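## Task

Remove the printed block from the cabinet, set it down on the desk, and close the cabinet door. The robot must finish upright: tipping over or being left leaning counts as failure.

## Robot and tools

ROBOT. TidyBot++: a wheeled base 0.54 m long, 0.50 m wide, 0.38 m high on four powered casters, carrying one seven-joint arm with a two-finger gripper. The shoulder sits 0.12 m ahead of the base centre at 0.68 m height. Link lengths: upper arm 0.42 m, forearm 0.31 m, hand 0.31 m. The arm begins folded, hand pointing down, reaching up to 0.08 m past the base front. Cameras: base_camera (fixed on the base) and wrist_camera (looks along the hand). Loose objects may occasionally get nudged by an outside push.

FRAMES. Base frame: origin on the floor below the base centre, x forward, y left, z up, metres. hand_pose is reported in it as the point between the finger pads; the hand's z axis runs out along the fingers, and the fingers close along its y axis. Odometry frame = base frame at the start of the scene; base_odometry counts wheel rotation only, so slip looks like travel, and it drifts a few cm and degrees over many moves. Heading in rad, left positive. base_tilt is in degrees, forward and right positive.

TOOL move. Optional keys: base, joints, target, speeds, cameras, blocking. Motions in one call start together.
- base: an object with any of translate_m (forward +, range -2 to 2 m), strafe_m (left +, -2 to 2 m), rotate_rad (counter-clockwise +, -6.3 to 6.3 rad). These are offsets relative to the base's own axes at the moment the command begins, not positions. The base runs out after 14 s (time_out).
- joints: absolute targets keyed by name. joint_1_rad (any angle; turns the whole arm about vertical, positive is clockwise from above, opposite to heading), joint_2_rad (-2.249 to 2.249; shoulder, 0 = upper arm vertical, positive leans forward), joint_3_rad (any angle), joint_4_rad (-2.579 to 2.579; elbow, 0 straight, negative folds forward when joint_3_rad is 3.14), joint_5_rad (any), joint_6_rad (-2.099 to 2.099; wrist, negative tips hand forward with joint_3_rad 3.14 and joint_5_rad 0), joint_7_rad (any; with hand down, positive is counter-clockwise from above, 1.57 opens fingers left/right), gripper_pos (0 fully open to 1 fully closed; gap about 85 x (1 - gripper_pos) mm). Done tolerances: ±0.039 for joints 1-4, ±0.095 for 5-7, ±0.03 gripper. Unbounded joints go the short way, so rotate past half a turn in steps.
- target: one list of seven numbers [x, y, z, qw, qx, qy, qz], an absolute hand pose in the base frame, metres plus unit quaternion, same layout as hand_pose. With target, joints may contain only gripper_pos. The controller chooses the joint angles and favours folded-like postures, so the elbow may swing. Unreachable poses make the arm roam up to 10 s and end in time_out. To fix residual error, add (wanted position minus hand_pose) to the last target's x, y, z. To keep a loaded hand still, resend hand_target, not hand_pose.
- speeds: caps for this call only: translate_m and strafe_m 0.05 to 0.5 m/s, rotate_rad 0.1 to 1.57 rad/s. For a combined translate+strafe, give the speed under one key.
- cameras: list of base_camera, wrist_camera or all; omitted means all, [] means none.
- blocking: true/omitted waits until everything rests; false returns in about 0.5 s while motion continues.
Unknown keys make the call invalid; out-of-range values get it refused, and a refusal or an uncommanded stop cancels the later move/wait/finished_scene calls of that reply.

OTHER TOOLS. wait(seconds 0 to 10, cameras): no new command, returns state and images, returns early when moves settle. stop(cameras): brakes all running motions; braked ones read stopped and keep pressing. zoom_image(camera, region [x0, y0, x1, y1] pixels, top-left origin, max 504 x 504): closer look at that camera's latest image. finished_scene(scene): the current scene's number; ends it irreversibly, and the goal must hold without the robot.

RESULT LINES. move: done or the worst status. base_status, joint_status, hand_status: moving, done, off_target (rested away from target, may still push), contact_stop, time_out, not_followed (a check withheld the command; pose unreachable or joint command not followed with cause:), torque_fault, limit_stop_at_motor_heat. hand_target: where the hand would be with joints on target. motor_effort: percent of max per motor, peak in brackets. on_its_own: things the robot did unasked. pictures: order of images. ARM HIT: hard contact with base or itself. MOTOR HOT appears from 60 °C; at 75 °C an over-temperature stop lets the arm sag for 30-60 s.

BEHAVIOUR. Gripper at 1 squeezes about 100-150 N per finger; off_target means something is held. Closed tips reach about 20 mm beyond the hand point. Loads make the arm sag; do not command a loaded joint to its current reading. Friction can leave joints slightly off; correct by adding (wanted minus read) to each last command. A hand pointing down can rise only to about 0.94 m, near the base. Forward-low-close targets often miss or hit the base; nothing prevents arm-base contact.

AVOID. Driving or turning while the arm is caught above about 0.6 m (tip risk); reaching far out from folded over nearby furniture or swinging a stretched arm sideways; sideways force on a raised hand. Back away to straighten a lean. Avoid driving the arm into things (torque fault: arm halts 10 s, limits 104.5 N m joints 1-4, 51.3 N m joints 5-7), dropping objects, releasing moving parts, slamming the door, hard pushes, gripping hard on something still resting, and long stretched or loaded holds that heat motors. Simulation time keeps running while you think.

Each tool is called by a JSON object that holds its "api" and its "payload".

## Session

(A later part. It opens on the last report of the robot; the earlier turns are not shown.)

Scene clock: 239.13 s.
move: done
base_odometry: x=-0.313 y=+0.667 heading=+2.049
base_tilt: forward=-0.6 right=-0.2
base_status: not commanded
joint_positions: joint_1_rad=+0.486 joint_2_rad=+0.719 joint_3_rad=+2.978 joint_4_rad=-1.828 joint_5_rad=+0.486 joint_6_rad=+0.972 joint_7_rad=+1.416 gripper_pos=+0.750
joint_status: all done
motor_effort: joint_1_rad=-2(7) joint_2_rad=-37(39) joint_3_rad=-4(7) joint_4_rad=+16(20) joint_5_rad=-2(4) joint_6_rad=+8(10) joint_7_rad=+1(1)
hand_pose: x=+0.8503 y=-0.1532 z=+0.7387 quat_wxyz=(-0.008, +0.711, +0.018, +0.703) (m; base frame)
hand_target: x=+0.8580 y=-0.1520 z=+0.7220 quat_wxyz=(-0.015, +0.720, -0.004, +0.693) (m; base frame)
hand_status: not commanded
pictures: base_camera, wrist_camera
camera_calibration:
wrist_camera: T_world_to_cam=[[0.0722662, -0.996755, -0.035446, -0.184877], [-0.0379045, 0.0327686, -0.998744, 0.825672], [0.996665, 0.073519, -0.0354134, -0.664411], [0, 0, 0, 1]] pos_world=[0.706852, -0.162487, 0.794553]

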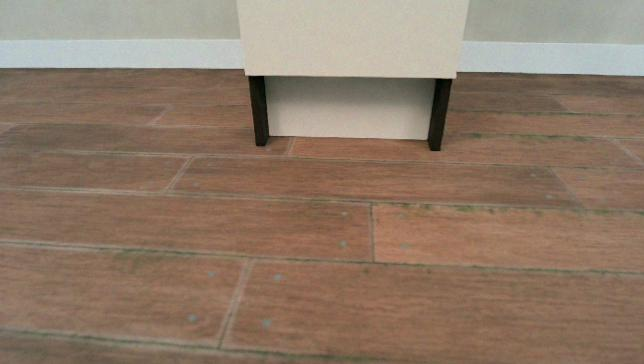

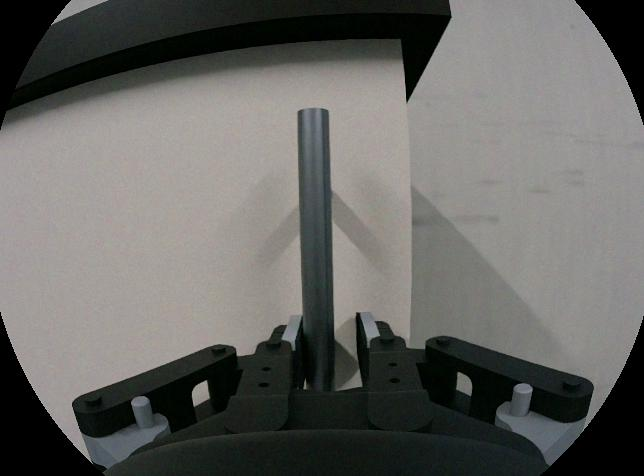

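{"api": "move", "payload": {"joints": {"gripper_pos": 0.92}}}

Scene clock: 242.63 s.
move: done
base_odometry: x=-0.313 y=+0.667 heading=+2.049
base_tilt: forward=-0.5 right=-0.1
base_status: not commanded
joint_positions: joint_1_rad=+0.482 joint_2_rad=+0.719 joint_3_rad=+2.975 joint_4_rad=-1.831 joint_5_rad=+0.484 joint_6_rad=+0.972 joint_7_rad=+1.416 gripper_pos=+0.895
joint_status: all done
motor_effort: joint_1_rad=-3(6) joint_2_rad=-34(38) joint_3_rad=-3(5) joint_4_rad=+18(20) joint_5_rad=-2(5) joint_6_rad=+7(8) joint_7_rad=+2(2)
hand_pose: x=+0.8503 y=-0.1486 z=+0.7378 quat_wxyz=(-0.012, +0.711, +0.018, +0.703) (m; base frame)
hand_target: x=+0.8580 y=-0.1520 z=+0.7220 quat_wxyz=(-0.015, +0.720, -0.004, +0.693) (m; base frame)
hand_status: not commanded
pictures: base_camera, wrist_camera
camera_calibration:
wrist_camera: T_world_to_cam=[[0.0775698, -0.996198, -0.0396512, -0.181574], [-0.0399626, 0.0366322, -0.998529, 0.826757], [0.996186, 0.0790403, -0.0369691, -0.662367], [0, 0, 0, 1]] pos_world=[0.706964, -0.158816, 0.793854]

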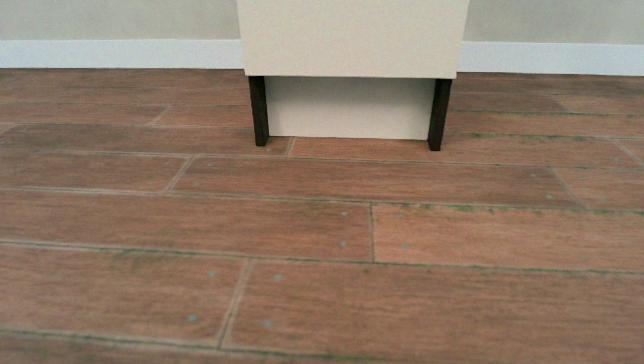

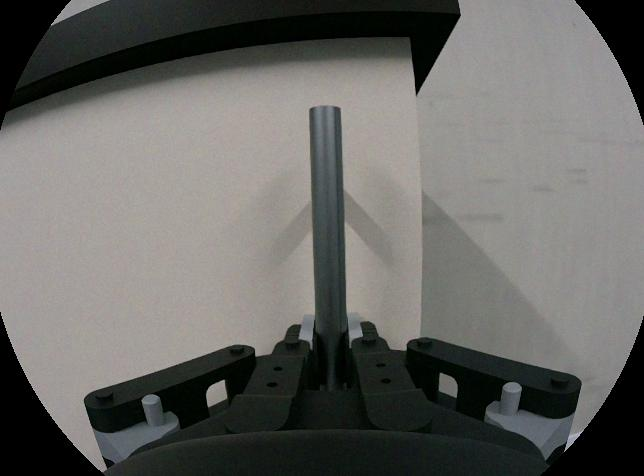

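{"api": "move", "payload": {"base": {"translate_m": -0.05}, "speeds": {"translate_m": 0.08}, "joints": {"gripper_pos": 0.95}}}

Scene clock: 246.43 s.
move: off_target
base_odometry: x=-0.289 y=+0.623 heading=+2.049
base_tilt: forward=-0.5 right=-0.1
base_status: done
joint_positions: joint_1_rad=+0.469 joint_2_rad=+0.732 joint_3_rad=+2.972 joint_4_rad=-1.804 joint_5_rad=+0.483 joint_6_rad=+0.962 joint_7_rad=+1.416 gripper_pos=+0.896
joint_status: gripper_pos off_target (ended at +0.896, target +0.950)
motor_effort: joint_1_rad=+1(5) joint_2_rad=-41(43) joint_3_rad=-2(4) joint_4_rad=+12(17) joint_5_rad=+0(1) joint_6_rad=+9(11) joint_7_rad=+1(2)
hand_pose: x=+0.8598 y=-0.1426 z=+0.7383 quat_wxyz=(-0.014, +0.709, +0.022, +0.704) (m; base frame)
hand_target: x=+0.8580 y=-0.1520 z=+0.7220 quat_wxyz=(-0.015, +0.720, -0.004, +0.693) (m; base frame)
hand_status: not commanded
pictures: base_camera, wrist_camera
camera_calibration:
wrist_camera: T_world_to_cam=[[0.0869946, -0.99549, -0.0378256, -0.185683], [-0.0353825, 0.034858, -0.998766, 0.823465], [0.99558, 0.0882256, -0.0321905, -0.674086], [0, 0, 0, 1]] pos_world=[0.716396, -0.154079, 0.793726]

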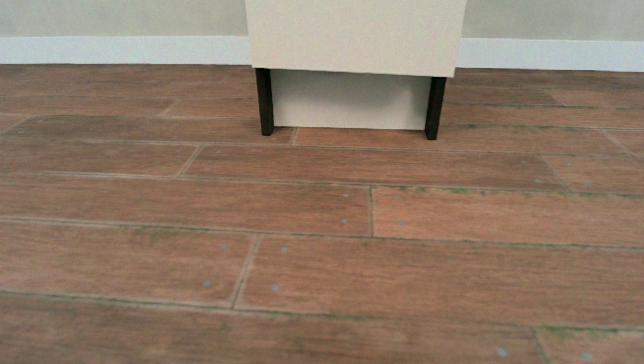

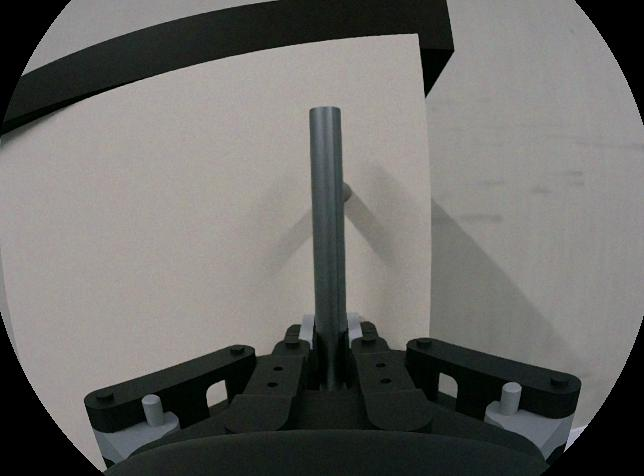

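{"api": "move", "payload": {"base": {"translate_m": -0.04, "strafe_m": 0.10, "rotate_rad": -0.1}, "speeds": {"translate_m": 0.1, "rotate_rad": 0.1}}}

Scene clock: 262.03 s.
move: done
base_odometry: x=-0.360 y=+0.541 heading=+1.948
base_tilt: forward=-0.5 right=-0.1
base_status: done
joint_positions: joint_1_rad=+0.461 joint_2_rad=+0.733 joint_3_rad=+2.972 joint_4_rad=-1.803 joint_5_rad=+0.478 joint_6_rad=+0.960 joint_7_rad=+1.416 gripper_pos=+0.896
joint_status: not commanded
motor_effort: joint_1_rad=+1(6) joint_2_rad=-40(43) joint_3_rad=-3(4) joint_4_rad=+12(14) joint_5_rad=+0(3) joint_6_rad=+9(12) joint_7_rad=+1(2)
hand_pose: x=+0.8610 y=-0.1381 z=+0.7380 quat_wxyz=(-0.017, +0.710, +0.023, +0.704) (m; base frame)
hand_target: x=+0.8580 y=-0.1520 z=+0.7220 quat_wxyz=(-0.015, +0.720, -0.004, +0.693) (m; base frame)
hand_status: not commanded
pictures: base_camera, wrist_camera
camera_calibration:
wrist_camera: T_world_to_cam=[[0.0910905, -0.99503, -0.0402204, -0.182907], [-0.0364184, 0.0370328, -0.99865, 0.824151], [0.995176, 0.0924323, -0.0328641, -0.674183], [0, 0, 0, 1]] pos_world=[0.717607, -0.150203, 0.793525]

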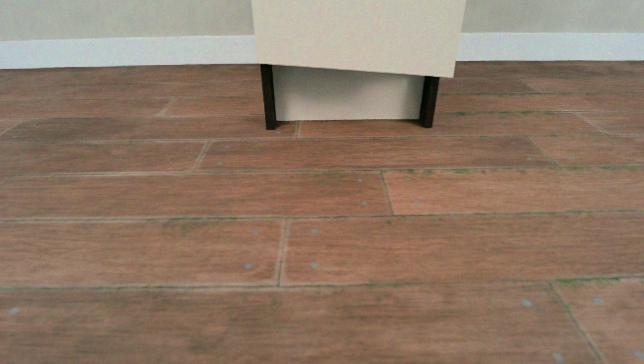

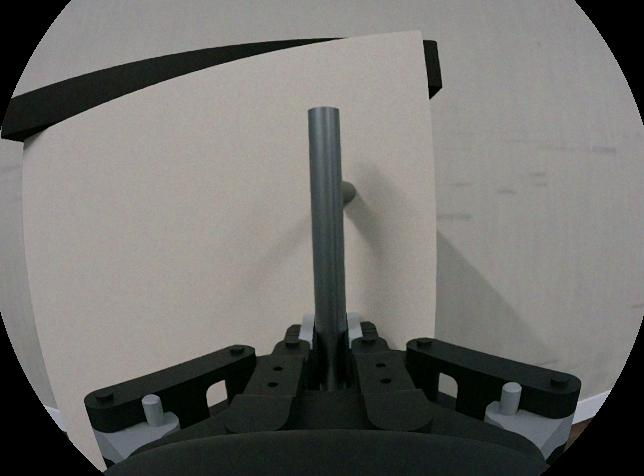

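{"api": "move", "payload": {"base": {"translate_m": -0.04, "strafe_m": 0.155, "rotate_rad": -0.15}, "speeds": {"translate_m": 0.1, "rotate_rad": 0.1}}}

Scene clock: 282.43 s.
move: done
base_odometry: x=-0.490 y=+0.447 heading=+1.796
base_tilt: forward=-0.5 right=-0.1
base_status: done
joint_positions: joint_1_rad=+0.455 joint_2_rad=+0.732 joint_3_rad=+2.969 joint_4_rad=-1.805 joint_5_rad=+0.474 joint_6_rad=+0.959 joint_7_rad=+1.416 gripper_pos=+0.897
joint_status: not commanded
motor_effort: joint_1_rad=+1(9) joint_2_rad=-38(44) joint_3_rad=-2(4) joint_4_rad=+13(15) joint_5_rad=+0(4) joint_6_rad=+8(12) joint_7_rad=+1(1)
hand_pose: x=+0.8618 y=-0.1328 z=+0.7382 quat_wxyz=(-0.020, +0.709, +0.023, +0.704) (m; base frame)
hand_target: x=+0.8580 y=-0.1520 z=+0.7220 quat_wxyz=(-0.015, +0.720, -0.004, +0.693) (m; base frame)
hand_status: not commanded
pictures: base_camera, wrist_camera
camera_calibration:
wrist_camera: T_world_to_cam=[[0.0961638, -0.994354, -0.0448576, -0.178601], [-0.0367149, 0.0414924, -0.998464, 0.824829], [0.994688, 0.097663, -0.0325175, -0.674646], [0, 0, 0, 1]] pos_world=[0.718521, -0.145929, 0.793613]

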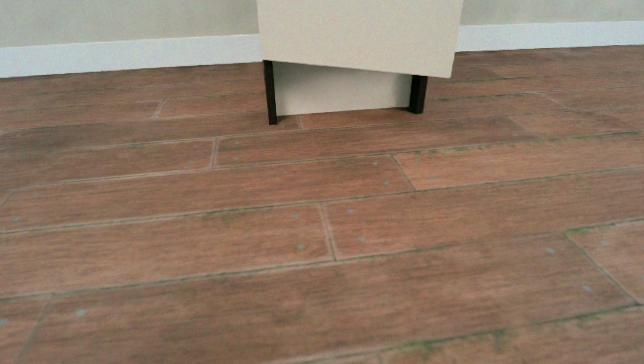

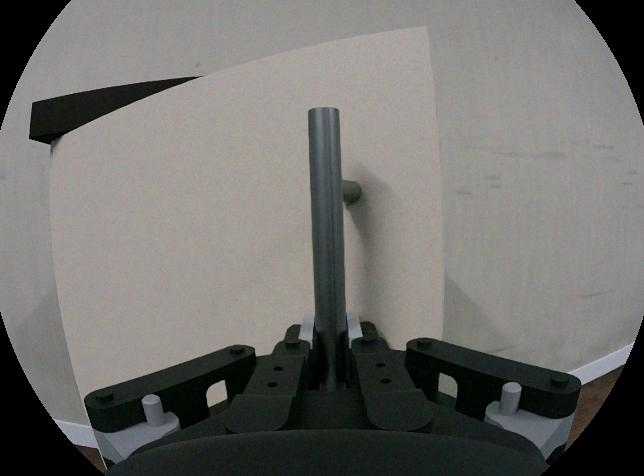

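{"api": "move", "payload": {"base": {"translate_m": 0.0, "strafe_m": 0.298, "rotate_rad": -0.3}, "speeds": {"strafe_m": 0.12, "rotate_rad": 0.12}}}

Scene clock: 315.70 s.
move: done
base_odometry: x=-0.780 y=+0.380 heading=+1.495
base_tilt: forward=-0.5 right=-0.2
base_status: done
joint_positions: joint_1_rad=+0.455 joint_2_rad=+0.731 joint_3_rad=+2.967 joint_4_rad=-1.806 joint_5_rad=+0.472 joint_6_rad=+0.959 joint_7_rad=+1.416 gripper_pos=+0.897
joint_status: not commanded
motor_effort: joint_1_rad=+3(9) joint_2_rad=-40(43) joint_3_rad=-1(5) joint_4_rad=+14(15) joint_5_rad=-2(5) joint_6_rad=+9(11) joint_7_rad=+1(1)
hand_pose: x=+0.8618 y=-0.1317 z=+0.7384 quat_wxyz=(-0.021, +0.710, +0.022, +0.704) (m; base frame)
hand_target: x=+0.8580 y=-0.1520 z=+0.7220 quat_wxyz=(-0.015, +0.720, -0.004, +0.693) (m; base frame)
hand_status: not commanded
pictures: base_camera, wrist_camera
camera_calibration:
wrist_camera: T_world_to_cam=[[0.096389, -0.994221, -0.0472722, -0.175922], [-0.0369354, 0.0438878, -0.998353, 0.825404], [0.994658, 0.0979763, -0.0324916, -0.674682], [0, 0, 0, 1]] pos_world=[0.718521, -0.145027, 0.793808]

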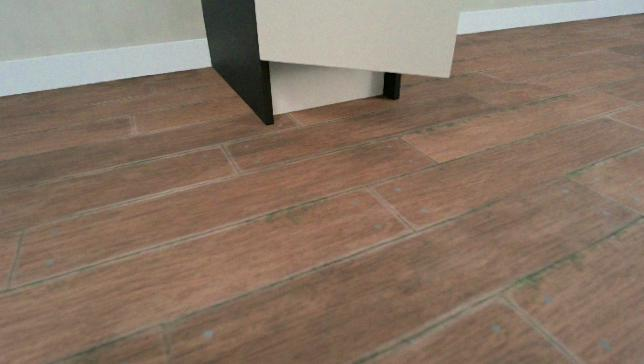

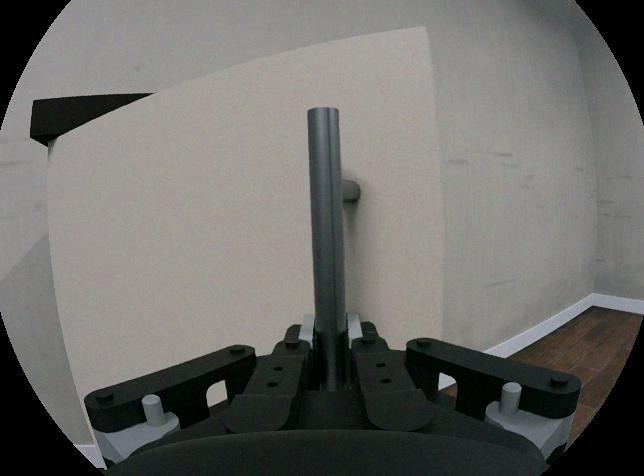

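{"api": "move", "payload": {"base": {"translate_m": 0.0, "strafe_m": 0.345, "rotate_rad": -0.35}, "speeds": {"strafe_m": 0.14, "rotate_rad": 0.14}, "cameras": []}}

{"api": "move", "payload": {"base": {"translate_m": 0.0, "strafe_m": 0.345, "rotate_rad": -0.35}, "speeds": {"strafe_m": 0.14, "rotate_rad": 0.14}}}

Scene clock: 323.70 s.
move: done
base_odometry: x=-1.124 y=+0.407 heading=+1.144
base_tilt: forward=-0.5 right=-0.1
base_status: done
joint_positions: joint_1_rad=+0.447 joint_2_rad=+0.731 joint_3_rad=+2.963 joint_4_rad=-1.807 joint_5_rad=+0.471 joint_6_rad=+0.959 joint_7_rad=+1.416 gripper_pos=+0.897
joint_status: not commanded
motor_effort: joint_1_rad=+4(10) joint_2_rad=-40(43) joint_3_rad=-1(4) joint_4_rad=+13(16) joint_5_rad=-2(5) joint_6_rad=+9(11) joint_7_rad=+1(1)
hand_pose: x=+0.8626 y=-0.1241 z=+0.7383 quat_wxyz=(-0.026, +0.710, +0.024, +0.704) (m; base frame)
hand_target: x=+0.8580 y=-0.1520 z=+0.7220 quat_wxyz=(-0.015, +0.720, -0.004, +0.693) (m; base frame)
hand_status: not commanded
pictures: none
No camera images: "cameras" was empty.

Scene clock: 326.77 s.
move: done
base_odometry: x=-1.438 y=+0.550 heading=+0.792
base_tilt: forward=-0.5 right=-0.1
base_status: done
joint_positions: joint_1_rad=+0.440 joint_2_rad=+0.731 joint_3_rad=+2.959 joint_4_rad=-1.808 joint_5_rad=+0.470 joint_6_rad=+0.958 joint_7_rad=+1.416 gripper_pos=+0.897
joint_status: not commanded
motor_effort: joint_1_rad=+6(10) joint_2_rad=-39(43) joint_3_rad=+0(4) joint_4_rad=+13(16) joint_5_rad=-3(6) joint_6_rad=+9(11) joint_7_rad=+1(1)
hand_pose: x=+0.8635 y=-0.1169 z=+0.7383 quat_wxyz=(-0.030, +0.709, +0.027, +0.704) (m; base frame)
hand_target: x=+0.8580 y=-0.1520 z=+0.7220 quat_wxyz=(-0.015, +0.720, -0.004, +0.693) (m; base frame)
hand_status: not commanded
pictures: base_camera, wrist_camera
camera_calibration:
wrist_camera: T_world_to_cam=[[0.115467, -0.991855, -0.0537652, -0.17278], [-0.0382682, 0.0496451, -0.998034, 0.826426], [0.992574, 0.117297, -0.0322241, -0.674005], [0, 0, 0, 1]] pos_world=[0.720576, -0.133342, 0.793792]

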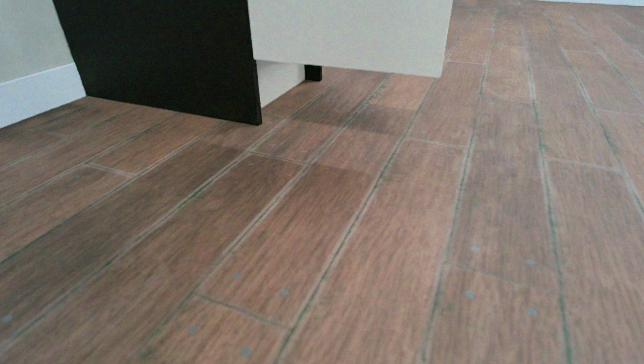

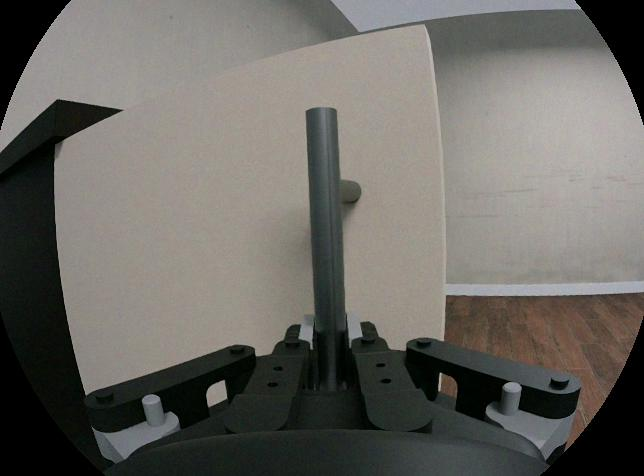

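{"api": "move", "payload": {"base": {"translate_m": 0.0, "strafe_m": 0.295, "rotate_rad": -0.3}, "speeds": {"strafe_m": 0.14, "rotate_rad": 0.14}}}

Scene clock: 333.33 s.
move: done
base_odometry: x=-1.648 y=+0.757 heading=+0.491
base_tilt: forward=-0.5 right=-0.1
base_status: done
joint_positions: joint_1_rad=+0.440 joint_2_rad=+0.731 joint_3_rad=+2.957 joint_4_rad=-1.810 joint_5_rad=+0.470 joint_6_rad=+0.958 joint_7_rad=+1.416 gripper_pos=+0.897
joint_status: not commanded
motor_effort: joint_1_rad=+5(11) joint_2_rad=-39(43) joint_3_rad=+0(4) joint_4_rad=+13(16) joint_5_rad=-3(7) joint_6_rad=+9(11) joint_7_rad=+1(1)
hand_pose: x=+0.8633 y=-0.1159 z=+0.7383 quat_wxyz=(-0.031, +0.710, +0.027, +0.703) (m; base frame)
hand_target: x=+0.8580 y=-0.1520 z=+0.7220 quat_wxyz=(-0.015, +0.720, -0.004, +0.693) (m; base frame)
hand_status: not commanded
pictures: base_camera, wrist_camera
camera_calibration:
wrist_camera: T_world_to_cam=[[0.116494, -0.991664, -0.0550668, -0.171756], [-0.0389568, 0.0508393, -0.997947, 0.82687], [0.992427, 0.1184, -0.0327096, -0.673256], [0, 0, 0, 1]] pos_world=[0.720379, -0.132648, 0.793692]

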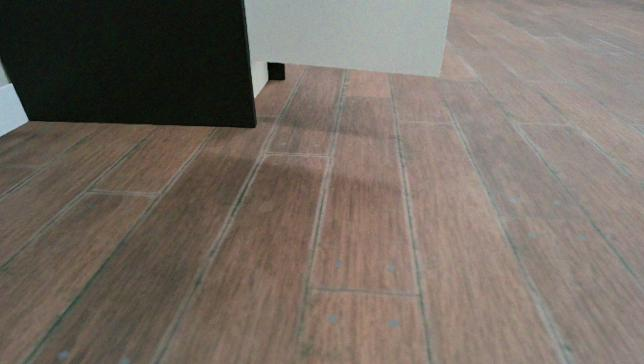

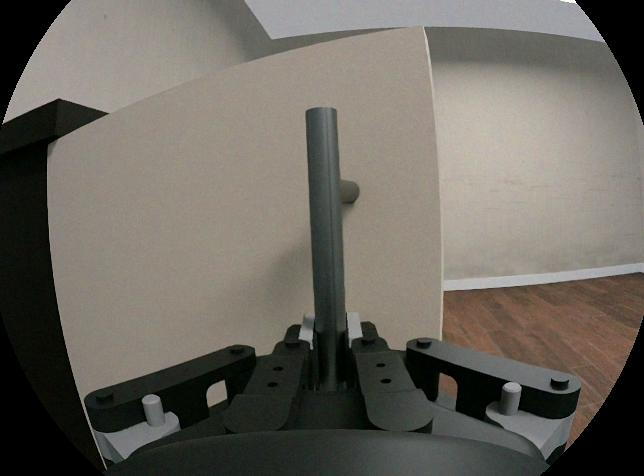

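{"api": "move", "payload": {"joints": {"gripper_pos": 0.5}, "cameras": ["wrist_camera"]}}

{"api": "move", "payload": {"base": {"translate_m": -0.15}, "speeds": {"translate_m": 0.2}}}

Scene clock: 340.60 s.
move: done
base_odometry: x=-1.648 y=+0.757 heading=+0.491
base_tilt: forward=-0.5 right=-0.1
base_status: not commanded
joint_positions: joint_1_rad=+0.452 joint_2_rad=+0.731 joint_3_rad=+2.967 joint_4_rad=-1.810 joint_5_rad=+0.470 joint_6_rad=+0.958 joint_7_rad=+1.416 gripper_pos=+0.500
joint_status: all done
motor_effort: joint_1_rad=+0(7) joint_2_rad=-39(40) joint_3_rad=-3(4) joint_4_rad=+14(15) joint_5_rad=-1(3) joint_6_rad=+9(10) joint_7_rad=+0(1)
hand_pose: x=+0.8611 y=-0.1299 z=+0.7367 quat_wxyz=(-0.022, +0.711, +0.022, +0.703) (m; base frame)
hand_target: x=+0.8580 y=-0.1520 z=+0.7220 quat_wxyz=(-0.015, +0.720, -0.004, +0.693) (m; base frame)
hand_status: not commanded
pictures: wrist_camera
camera_calibration:
wrist_camera: T_world_to_cam=[[0.0973459, -0.994025, -0.0493843, -0.173433], [-0.0409501, 0.0455775, -0.998121, 0.827188], [0.994408, 0.0991853, -0.0362686, -0.671116], [0, 0, 0, 1]] pos_world=[0.718119, -0.143533, 0.792728]

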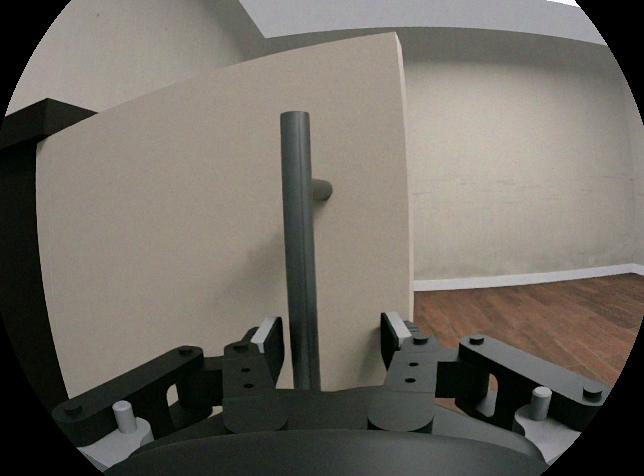

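Scene clock: 342.07 s.
move: done
base_odometry: x=-1.781 y=+0.686 heading=+0.491
base_tilt: forward=-0.5 right=-0.1
base_status: done
joint_positions: joint_1_rad=+0.452 joint_2_rad=+0.731 joint_3_rad=+2.967 joint_4_rad=-1.810 joint_5_rad=+0.470 joint_6_rad=+0.958 joint_7_rad=+1.416 gripper_pos=+0.500
joint_status: not commanded
motor_effort: joint_1_rad=+0(2) joint_2_rad=-40(42) joint_3_rad=-3(4) joint_4_rad=+14(15) joint_5_rad=-1(2) joint_6_rad=+9(10) joint_7_rad=+1(1)
hand_pose: x=+0.8611 y=-0.1300 z=+0.7366 quat_wxyz=(-0.022, +0.711, +0.022, +0.703) (m; base frame)
hand_target: x=+0.8580 y=-0.1520 z=+0.7220 quat_wxyz=(-0.015, +0.720, -0.004, +0.693) (m; base frame)
hand_status: not commanded
pictures: base_camera, wrist_camera
camera_calibration:
wrist_camera: T_world_to_cam=[[0.0972275, -0.994029, -0.0495228, -0.173233], [-0.0412558, 0.0456905, -0.998103, 0.827307], [0.994407, 0.0990862, -0.0365671, -0.670796], [0, 0, 0, 1]] pos_world=[0.718018, -0.143532, 0.79263]

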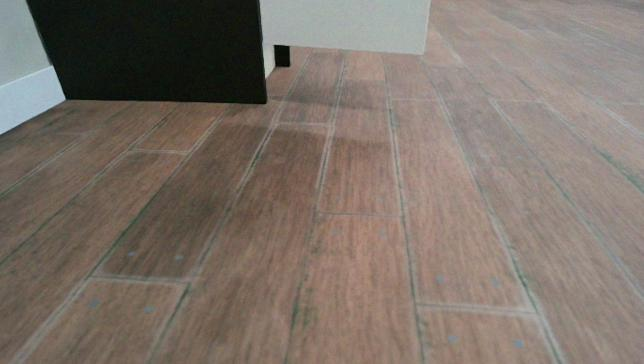

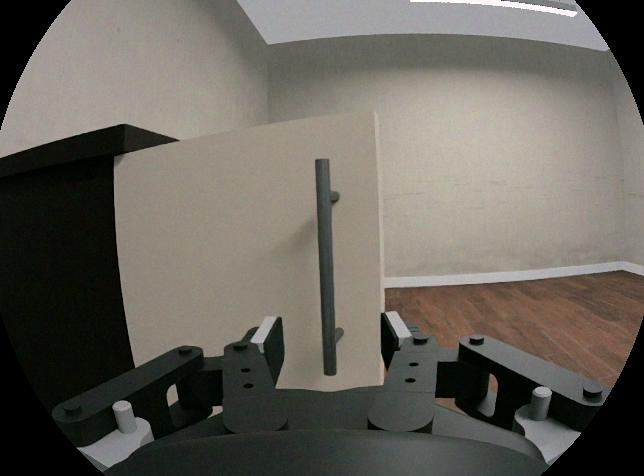

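{"api": "move", "payload": {"base": {"strafe_m": -0.6}, "target": [0.70, -0.08, 0.78, -0.015, 0.7001, 0.011, 0.714], "cameras": ["wrist_camera"]}}

{"api": "move", "payload": {"base": {"translate_m": 1.376, "strafe_m": -0.466, "rotate_rad": 1.559}}}

Scene clock: 366.03 s.
move: done
base_odometry: x=-1.498 y=+0.157 heading=+0.491
base_tilt: forward=-0.5 right=-0.1
base_status: done
joint_positions: joint_1_rad=+0.410 joint_2_rad=+0.428 joint_3_rad=+3.063 joint_4_rad=-2.334 joint_5_rad=+0.445 joint_6_rad=+1.181 joint_7_rad=+1.427 gripper_pos=+0.500
joint_status: not commanded
motor_effort: joint_1_rad=+0(4) joint_2_rad=-27(40) joint_3_rad=-1(3) joint_4_rad=+11(14) joint_5_rad=-1(3) joint_6_rad=+9(10) joint_7_rad=+1(1)
hand_pose: x=+0.7025 y=-0.0751 z=+0.7639 quat_wxyz=(-0.030, +0.717, +0.022, +0.696) (m; base frame)
hand_target: x=+0.7000 y=-0.0800 z=+0.7800 quat_wxyz=(-0.015, +0.700, +0.011, +0.714) (m; base frame)
hand_status: done (0.017 m and 3.5 deg from the pose sent, 0.174 m and 2.3 deg at the start)
pictures: wrist_camera
camera_calibration:
wrist_camera: T_world_to_cam=[[0.106547, -0.992371, -0.0620367, -0.0988048], [-0.0605381, 0.0558017, -0.996605, 0.858634], [0.992463, 0.109941, -0.0541308, -0.501899], [0, 0, 0, 1]] pos_world=[0.560623, -0.0907852, 0.822421]

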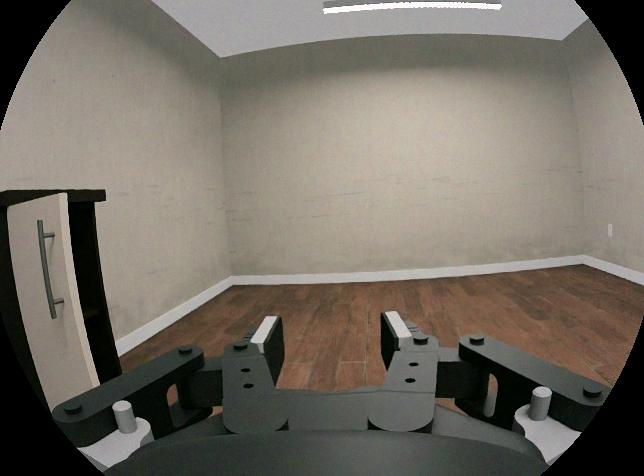

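Scene clock: 370.67 s.
move: done
base_odometry: x=-0.064 y=+0.394 heading=+2.050
base_tilt: forward=-0.5 right=-0.1
base_status: done
joint_positions: joint_1_rad=+0.398 joint_2_rad=+0.424 joint_3_rad=+3.066 joint_4_rad=-2.337 joint_5_rad=+0.443 joint_6_rad=+1.184 joint_7_rad=+1.427 gripper_pos=+0.500
joint_status: not commanded
motor_effort: joint_1_rad=+1(4) joint_2_rad=-26(28) joint_3_rad=+0(2) joint_4_rad=+11(12) joint_5_rad=-2(3) joint_6_rad=+9(10) joint_7_rad=+0(1)
hand_pose: x=+0.7020 y=-0.0697 z=+0.7657 quat_wxyz=(-0.032, +0.716, +0.025, +0.697) (m; base frame)
hand_target: x=+0.7000 y=-0.0800 z=+0.7800 quat_wxyz=(-0.015, +0.700, +0.011, +0.714) (m; base frame)
hand_status: not commanded
pictures: base_camera, wrist_camera
camera_calibration:
wrist_camera: T_world_to_cam=[[0.114272, -0.991583, -0.0608688, -0.0995731], [-0.0576612, 0.0545468, -0.996845, 0.858217], [0.991775, 0.117421, -0.0509427, -0.503426], [0, 0, 0, 1]] pos_world=[0.56015, -0.0864352, 0.823802]

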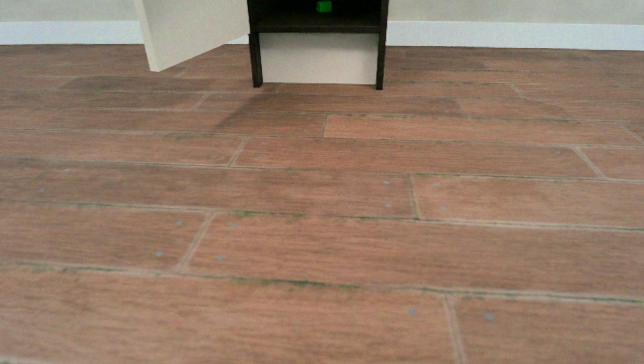

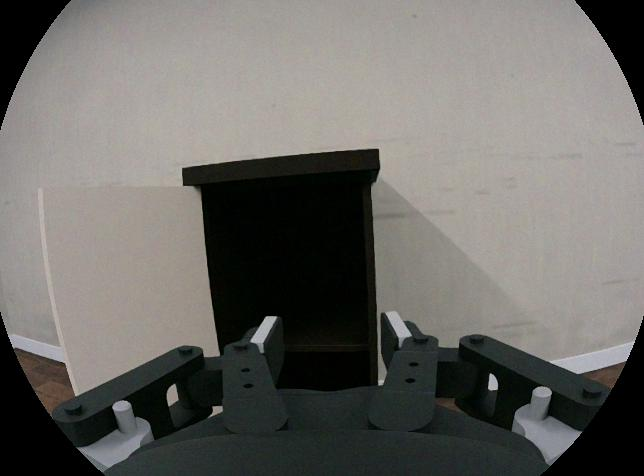

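{"api": "zoom_image", "payload": {"camera": "base_camera", "region": [230, 0, 400, 100]}}

{"api": "zoom_image", "payload": {"camera": "wrist_camera", "region": [170, 130, 410, 400]}}

Scaled by 2.965.

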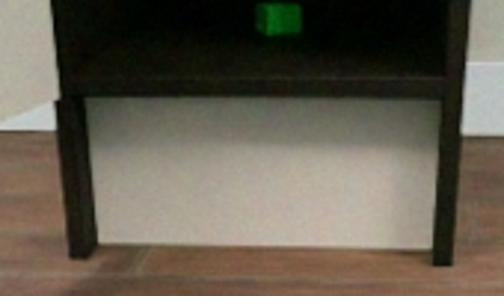

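Scaled by 1.867.

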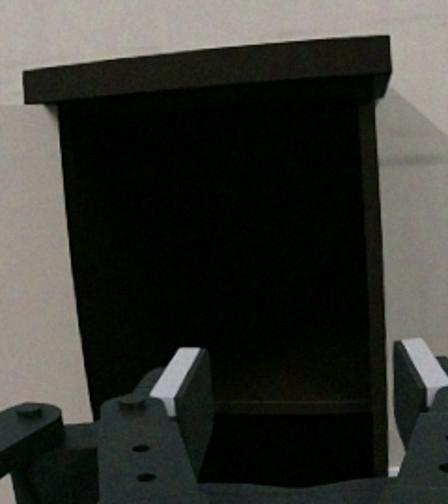

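{"api": "move", "payload": {"base": {"strafe_m": 0.06, "translate_m": 0.15}, "joints": {"joint_1_rad": 0.0, "joint_2_rad": 1.649, "joint_3_rad": 3.14, "joint_4_rad": -1.782, "joint_5_rad": 0.0, "joint_6_rad": 1.60, "joint_7_rad": 1.57, "gripper_pos": 0.0}}}

{"api": "zoom_image", "payload": {"camera": "wrist_camera", "region": [150, 50, 500, 400]}}

Scene clock: 427.83 s.
move: done
base_odometry: x=-0.187 y=+0.500 heading=+2.050
base_tilt: forward=-0.5 right=-0.1
base_status: done
joint_positions: joint_1_rad=+0.025 joint_2_rad=+1.626 joint_3_rad=+3.126 joint_4_rad=-1.797 joint_5_rad=+0.070 joint_6_rad=+1.550 joint_7_rad=+1.526 gripper_pos=+0.000
joint_status: all done
motor_effort: joint_1_rad=+0(3) joint_2_rad=-38(43) joint_3_rad=+0(2) joint_4_rad=+0(13) joint_5_rad=+0(2) joint_6_rad=+9(11) joint_7_rad=+1(2)
hand_pose: x=+0.7490 y=+0.0132 z=+0.2649 quat_wxyz=(-0.039, +0.805, -0.011, +0.592) (m; base frame)
hand_target: x=+0.7496 y=+0.0019 z=+0.2676 quat_wxyz=(-0.001, +0.793, -0.001, +0.609) (m; base frame)
hand_status: not commanded
pictures: base_camera, wrist_camera
camera_calibration:
wrist_camera: T_world_to_cam=[[0.0478623, -0.989883, -0.133569, 0.015763], [-0.324514, 0.111058, -0.939339, 0.541063], [0.944669, 0.0883038, -0.315915, -0.479411], [0, 0, 0, 1]] pos_world=[0.627713, -0.00215196, 0.358894]

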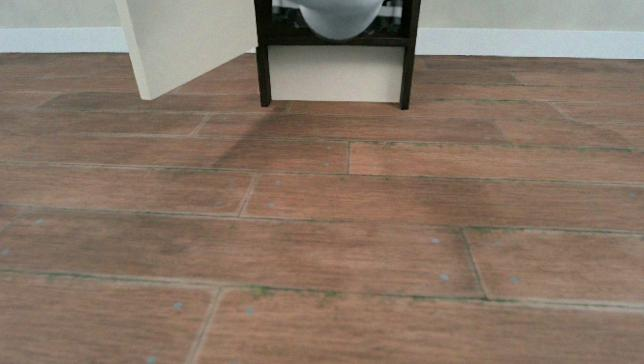

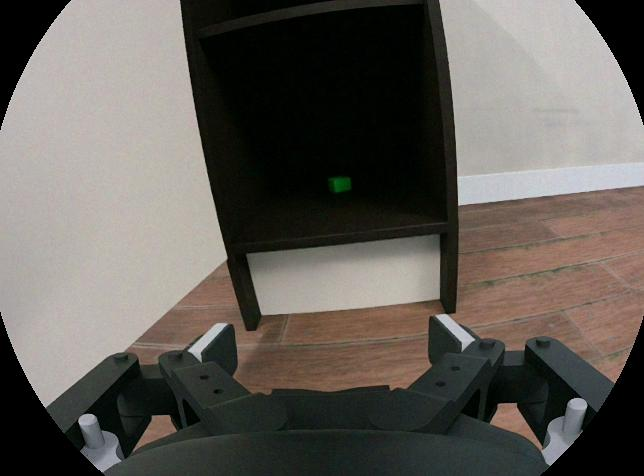

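Scaled by 1.440.

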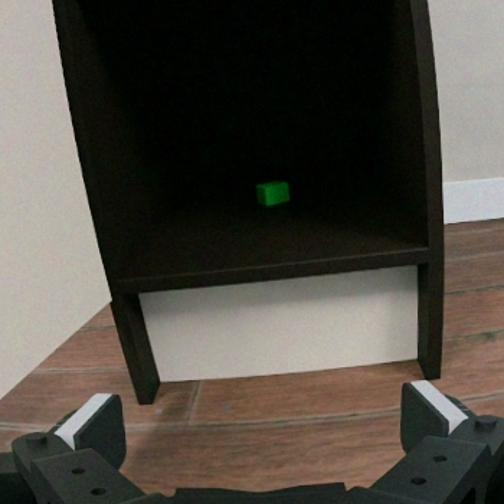

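{"api": "zoom_image", "payload": {"camera": "wrist_camera", "region": [300, 150, 380, 210]}}

Scaled by 6.300.

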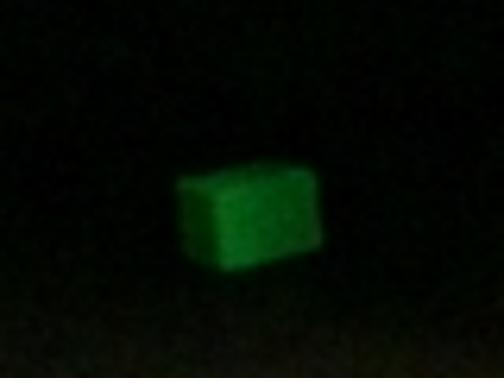

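{"api": "move", "payload": {"base": {"translate_m": 0.22}, "speeds": {"translate_m": 0.25}, "cameras": []}}

{"api": "move", "payload": {"joints": {"joint_1_rad": 0.0, "joint_2_rad": 1.81, "joint_3_rad": 3.14, "joint_4_rad": -1.098, "joint_5_rad": -0.04, "joint_6_rad": 1.078, "joint_7_rad": 1.60}}}

{"api": "zoom_image", "payload": {"camera": "wrist_camera", "region": [200, 150, 450, 400]}}

Scene clock: 482.73 s.
move: done
base_odometry: x=-0.289 y=+0.695 heading=+2.050
base_tilt: forward=-0.5 right=-0.1
base_status: done
joint_positions: joint_1_rad=+0.024 joint_2_rad=+1.628 joint_3_rad=+3.127 joint_4_rad=-1.789 joint_5_rad=+0.068 joint_6_rad=+1.553 joint_7_rad=+1.527 gripper_pos=+0.000
joint_status: not commanded
motor_effort: joint_1_rad=+1(2) joint_2_rad=-38(40) joint_3_rad=+0(1) joint_4_rad=+0(2) joint_5_rad=+0(1) joint_6_rad=+9(9) joint_7_rad=+0(1)
hand_pose: x=+0.7512 y=+0.0127 z=+0.2656 quat_wxyz=(-0.038, +0.802, -0.011, +0.595) (m; base frame)
hand_target: x=+0.7496 y=+0.0019 z=+0.2676 quat_wxyz=(-0.001, +0.793, -0.001, +0.609) (m; base frame)
hand_status: not commanded
pictures: none
No camera images: "cameras" was empty.

Scene clock: 485.00 s.
move: done
base_odometry: x=-0.289 y=+0.695 heading=+2.050
base_tilt: forward=-0.5 right=-0.2
base_status: not commanded
joint_positions: joint_1_rad=+0.024 joint_2_rad=+1.777 joint_3_rad=+3.127 joint_4_rad=-1.112 joint_5_rad=+0.029 joint_6_rad=+1.113 joint_7_rad=+1.557 gripper_pos=+0.000
joint_status: all done
motor_effort: joint_1_rad=+0(1) joint_2_rad=-47(47) joint_3_rad=+0(1) joint_4_rad=+9(10) joint_5_rad=-1(1) joint_6_rad=+9(10) joint_7_rad=+0(2)
hand_pose: x=+0.9140 y=-0.0056 z=+0.2279 quat_wxyz=(-0.007, +0.776, -0.007, +0.631) (m; base frame)
hand_target: x=+0.9013 y=-0.0092 z=+0.1965 quat_wxyz=(+0.017, +0.793, -0.007, +0.609) (m; base frame)
hand_status: not commanded
pictures: base_camera, wrist_camera
camera_calibration:
wrist_camera: T_world_to_cam=[[0.0237204, -0.996886, -0.0752043, -0.00702561], [-0.22915, 0.067801, -0.971027, 0.481802], [0.973102, 0.0402662, -0.226828, -0.69185], [0, 0, 0, 1]] pos_world=[0.783812, -0.0118122, 0.310383]

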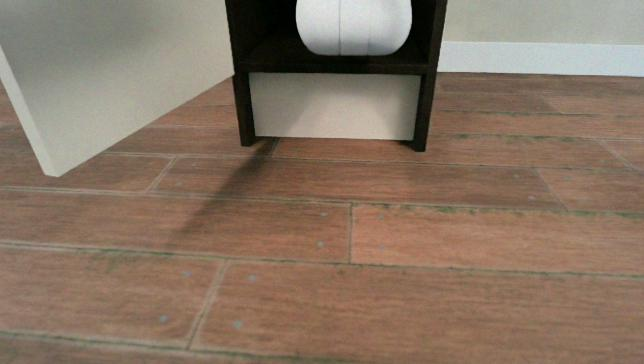

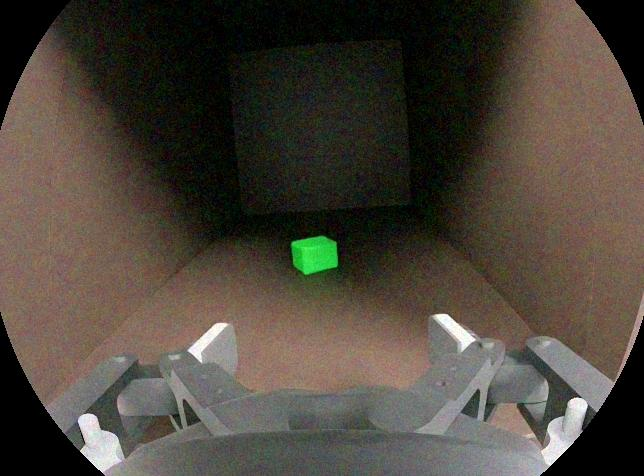

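Scaled by 2.016.

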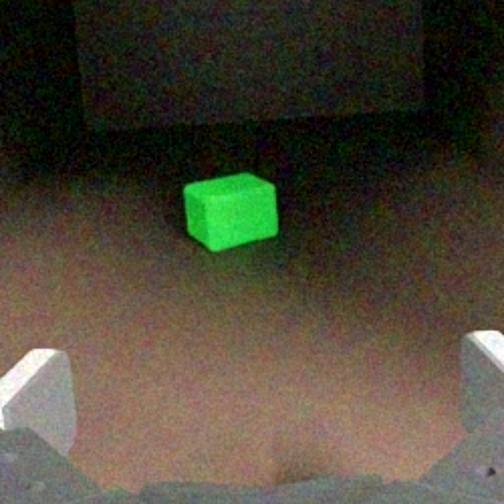

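{"api": "move", "payload": {"base": {"translate_m": 0.1, "strafe_m": 0.017}, "speeds": {"translate_m": 0.2}, "cameras": []}}

{"api": "move", "payload": {"joints": {"joint_1_rad": 0.0, "joint_2_rad": 1.93, "joint_3_rad": 3.14, "joint_4_rad": -0.675, "joint_5_rad": -0.04, "joint_6_rad": 0.73, "joint_7_rad": 1.60}}}

{"api": "zoom_image", "payload": {"camera": "wrist_camera", "region": [200, 150, 450, 400]}}

Scene clock: 521.73 s.
move: done
base_odometry: x=-0.350 y=+0.776 heading=+2.050
base_tilt: forward=-0.5 right=-0.2
base_status: done
joint_positions: joint_1_rad=+0.021 joint_2_rad=+1.788 joint_3_rad=+3.128 joint_4_rad=-1.103 joint_5_rad=+0.028 joint_6_rad=+1.110 joint_7_rad=+1.557 gripper_pos=+0.000
joint_status: not commanded
motor_effort: joint_1_rad=+0(3) joint_2_rad=-47(49) joint_3_rad=+0(1) joint_4_rad=+9(10) joint_5_rad=+0(1) joint_6_rad=+9(10) joint_7_rad=+0(1)
hand_pose: x=+0.9123 y=-0.0040 z=+0.2219 quat_wxyz=(-0.008, +0.777, -0.006, +0.629) (m; base frame)
hand_target: x=+0.9013 y=-0.0092 z=+0.1965 quat_wxyz=(+0.017, +0.793, -0.007, +0.609) (m; base frame)
hand_status: not commanded
pictures: none
No camera images: "cameras" was empty.

Scene clock: 523.63 s.
move: done
base_odometry: x=-0.350 y=+0.776 heading=+2.050
base_tilt: forward=-0.5 right=-0.1
base_status: not commanded
joint_positions: joint_1_rad=+0.021 joint_2_rad=+1.896 joint_3_rad=+3.128 joint_4_rad=-0.689 joint_5_rad=+0.028 joint_6_rad=+0.766 joint_7_rad=+1.557 gripper_pos=+0.000
joint_status: all done
motor_effort: joint_1_rad=+0(2) joint_2_rad=-50(51) joint_3_rad=+0(1) joint_4_rad=+13(14) joint_5_rad=+0(2) joint_6_rad=+9(10) joint_7_rad=+0(2)
hand_pose: x=+0.9855 y=-0.0087 z=+0.2040 quat_wxyz=(-0.003, +0.789, -0.005, +0.614) (m; base frame)
hand_target: x=+0.9705 y=-0.0067 z=+0.1704 quat_wxyz=(+0.010, +0.806, -0.009, +0.592) (m; base frame)
hand_status: not commanded
pictures: base_camera, wrist_camera
camera_calibration:
wrist_camera: T_world_to_cam=[[0.0177123, -0.997608, -0.0668168, -0.00925715], [-0.270843, 0.0595414, -0.96078, 0.51411], [0.96246, 0.0351145, -0.269141, -0.747667], [0, 0, 0, 1]] pos_world=[0.859007, -0.0135918, 0.2921]

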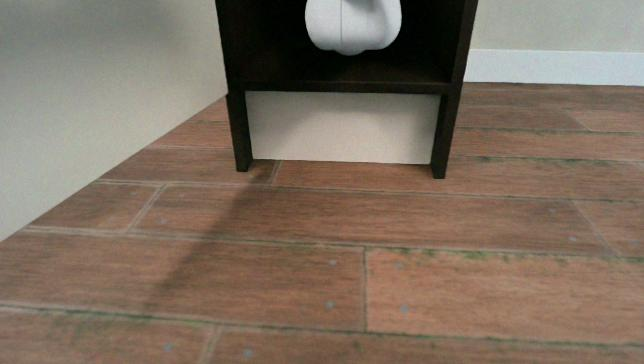

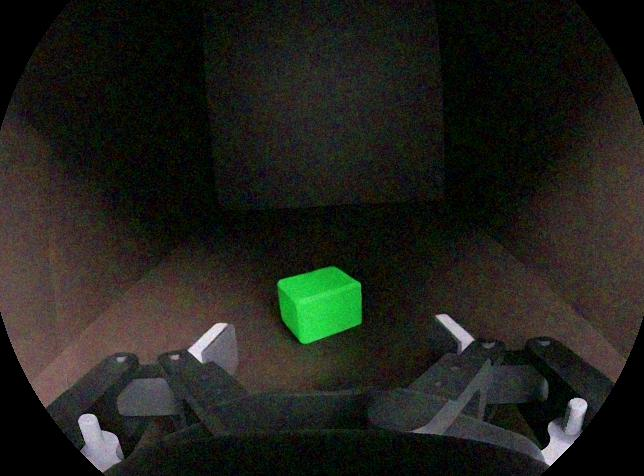

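Scaled by 2.016.

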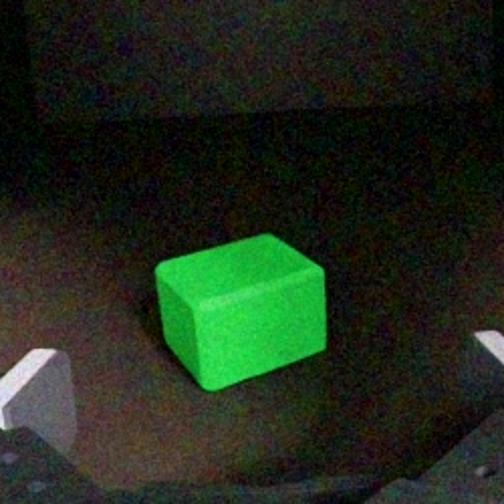

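{"api": "move", "payload": {"joints": {"joint_2_rad": 1.968, "joint_4_rad": -0.6175, "joint_6_rad": 0.711}, "cameras": ["wrist_camera"]}}

{"api": "move", "payload": {"base": {"translate_m": 0.04, "strafe_m": 0.006}, "speeds": {"translate_m": 0.1}}}

{"api": "zoom_image", "payload": {"camera": "wrist_camera", "region": [200, 200, 450, 450]}}

Scene clock: 548.50 s.
move: done
base_odometry: x=-0.350 y=+0.776 heading=+2.050
base_tilt: forward=-0.5 right=-0.1
base_status: not commanded
joint_positions: joint_1_rad=+0.021 joint_2_rad=+1.938 joint_3_rad=+3.128 joint_4_rad=-0.627 joint_5_rad=+0.028 joint_6_rad=+0.745 joint_7_rad=+1.557 gripper_pos=+0.000
joint_status: all done
motor_effort: joint_1_rad=+0(1) joint_2_rad=-50(51) joint_3_rad=+1(1) joint_4_rad=+14(15) joint_5_rad=+0(1) joint_6_rad=+9(10) joint_7_rad=+1(1)
hand_pose: x=+0.9845 y=-0.0092 z=+0.1901 quat_wxyz=(-0.002, +0.790, -0.005, +0.613) (m; base frame)
hand_target: x=+0.9699 y=-0.0065 z=+0.1589 quat_wxyz=(+0.010, +0.806, -0.009, +0.592) (m; base frame)
hand_status: not commanded
pictures: wrist_camera
camera_calibration:
wrist_camera: T_world_to_cam=[[0.0167611, -0.997666, -0.0661889, -0.00990829], [-0.272182, 0.0591455, -0.960426, 0.501782], [0.9621, 0.0341132, -0.270556, -0.74978], [0, 0, 0, 1]] pos_world=[0.858105, -0.0139859, 0.278411]

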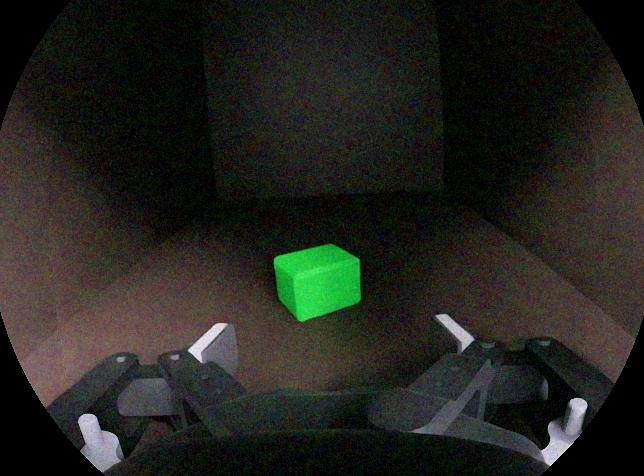

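Scene clock: 549.43 s.
move: done
base_odometry: x=-0.374 y=+0.809 heading=+2.050
base_tilt: forward=-0.6 right=-0.1
base_status: done
joint_positions: joint_1_rad=+0.020 joint_2_rad=+1.941 joint_3_rad=+3.129 joint_4_rad=-0.621 joint_5_rad=+0.028 joint_6_rad=+0.740 joint_7_rad=+1.559 gripper_pos=+0.000
joint_status: not commanded
motor_effort: joint_1_rad=+1(3) joint_2_rad=-50(51) joint_3_rad=+0(1) joint_4_rad=+14(14) joint_5_rad=+0(1) joint_6_rad=+9(9) joint_7_rad=+0(1)
hand_pose: x=+0.9852 y=-0.0086 z=+0.1897 quat_wxyz=(-0.002, +0.790, -0.004, +0.613) (m; base frame)
hand_target: x=+0.9699 y=-0.0065 z=+0.1589 quat_wxyz=(+0.010, +0.806, -0.009, +0.592) (m; base frame)
hand_status: not commanded
pictures: base_camera, wrist_camera
camera_calibration:
wrist_camera: T_world_to_cam=[[0.0181351, -0.997831, -0.0632812, -0.011247], [-0.272983, 0.0559455, -0.960391, 0.502195], [0.961848, 0.0346915, -0.271376, -0.750133], [0, 0, 0, 1]] pos_world=[0.858809, -0.0132949, 0.278023]

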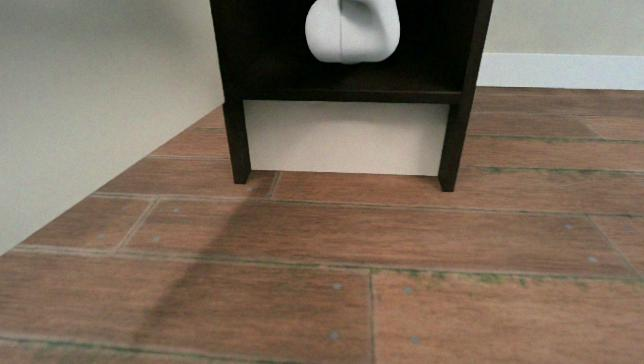

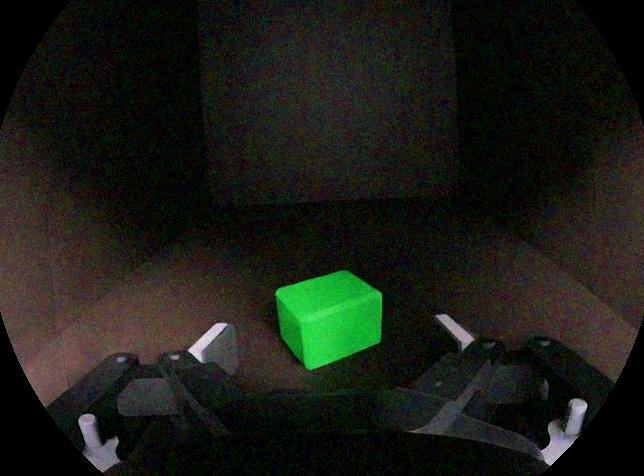

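Scaled by 2.016.

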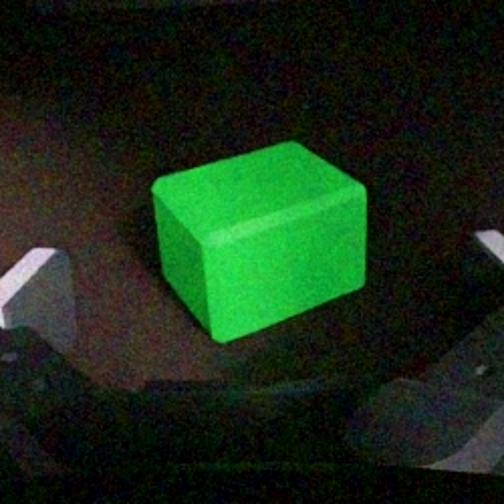

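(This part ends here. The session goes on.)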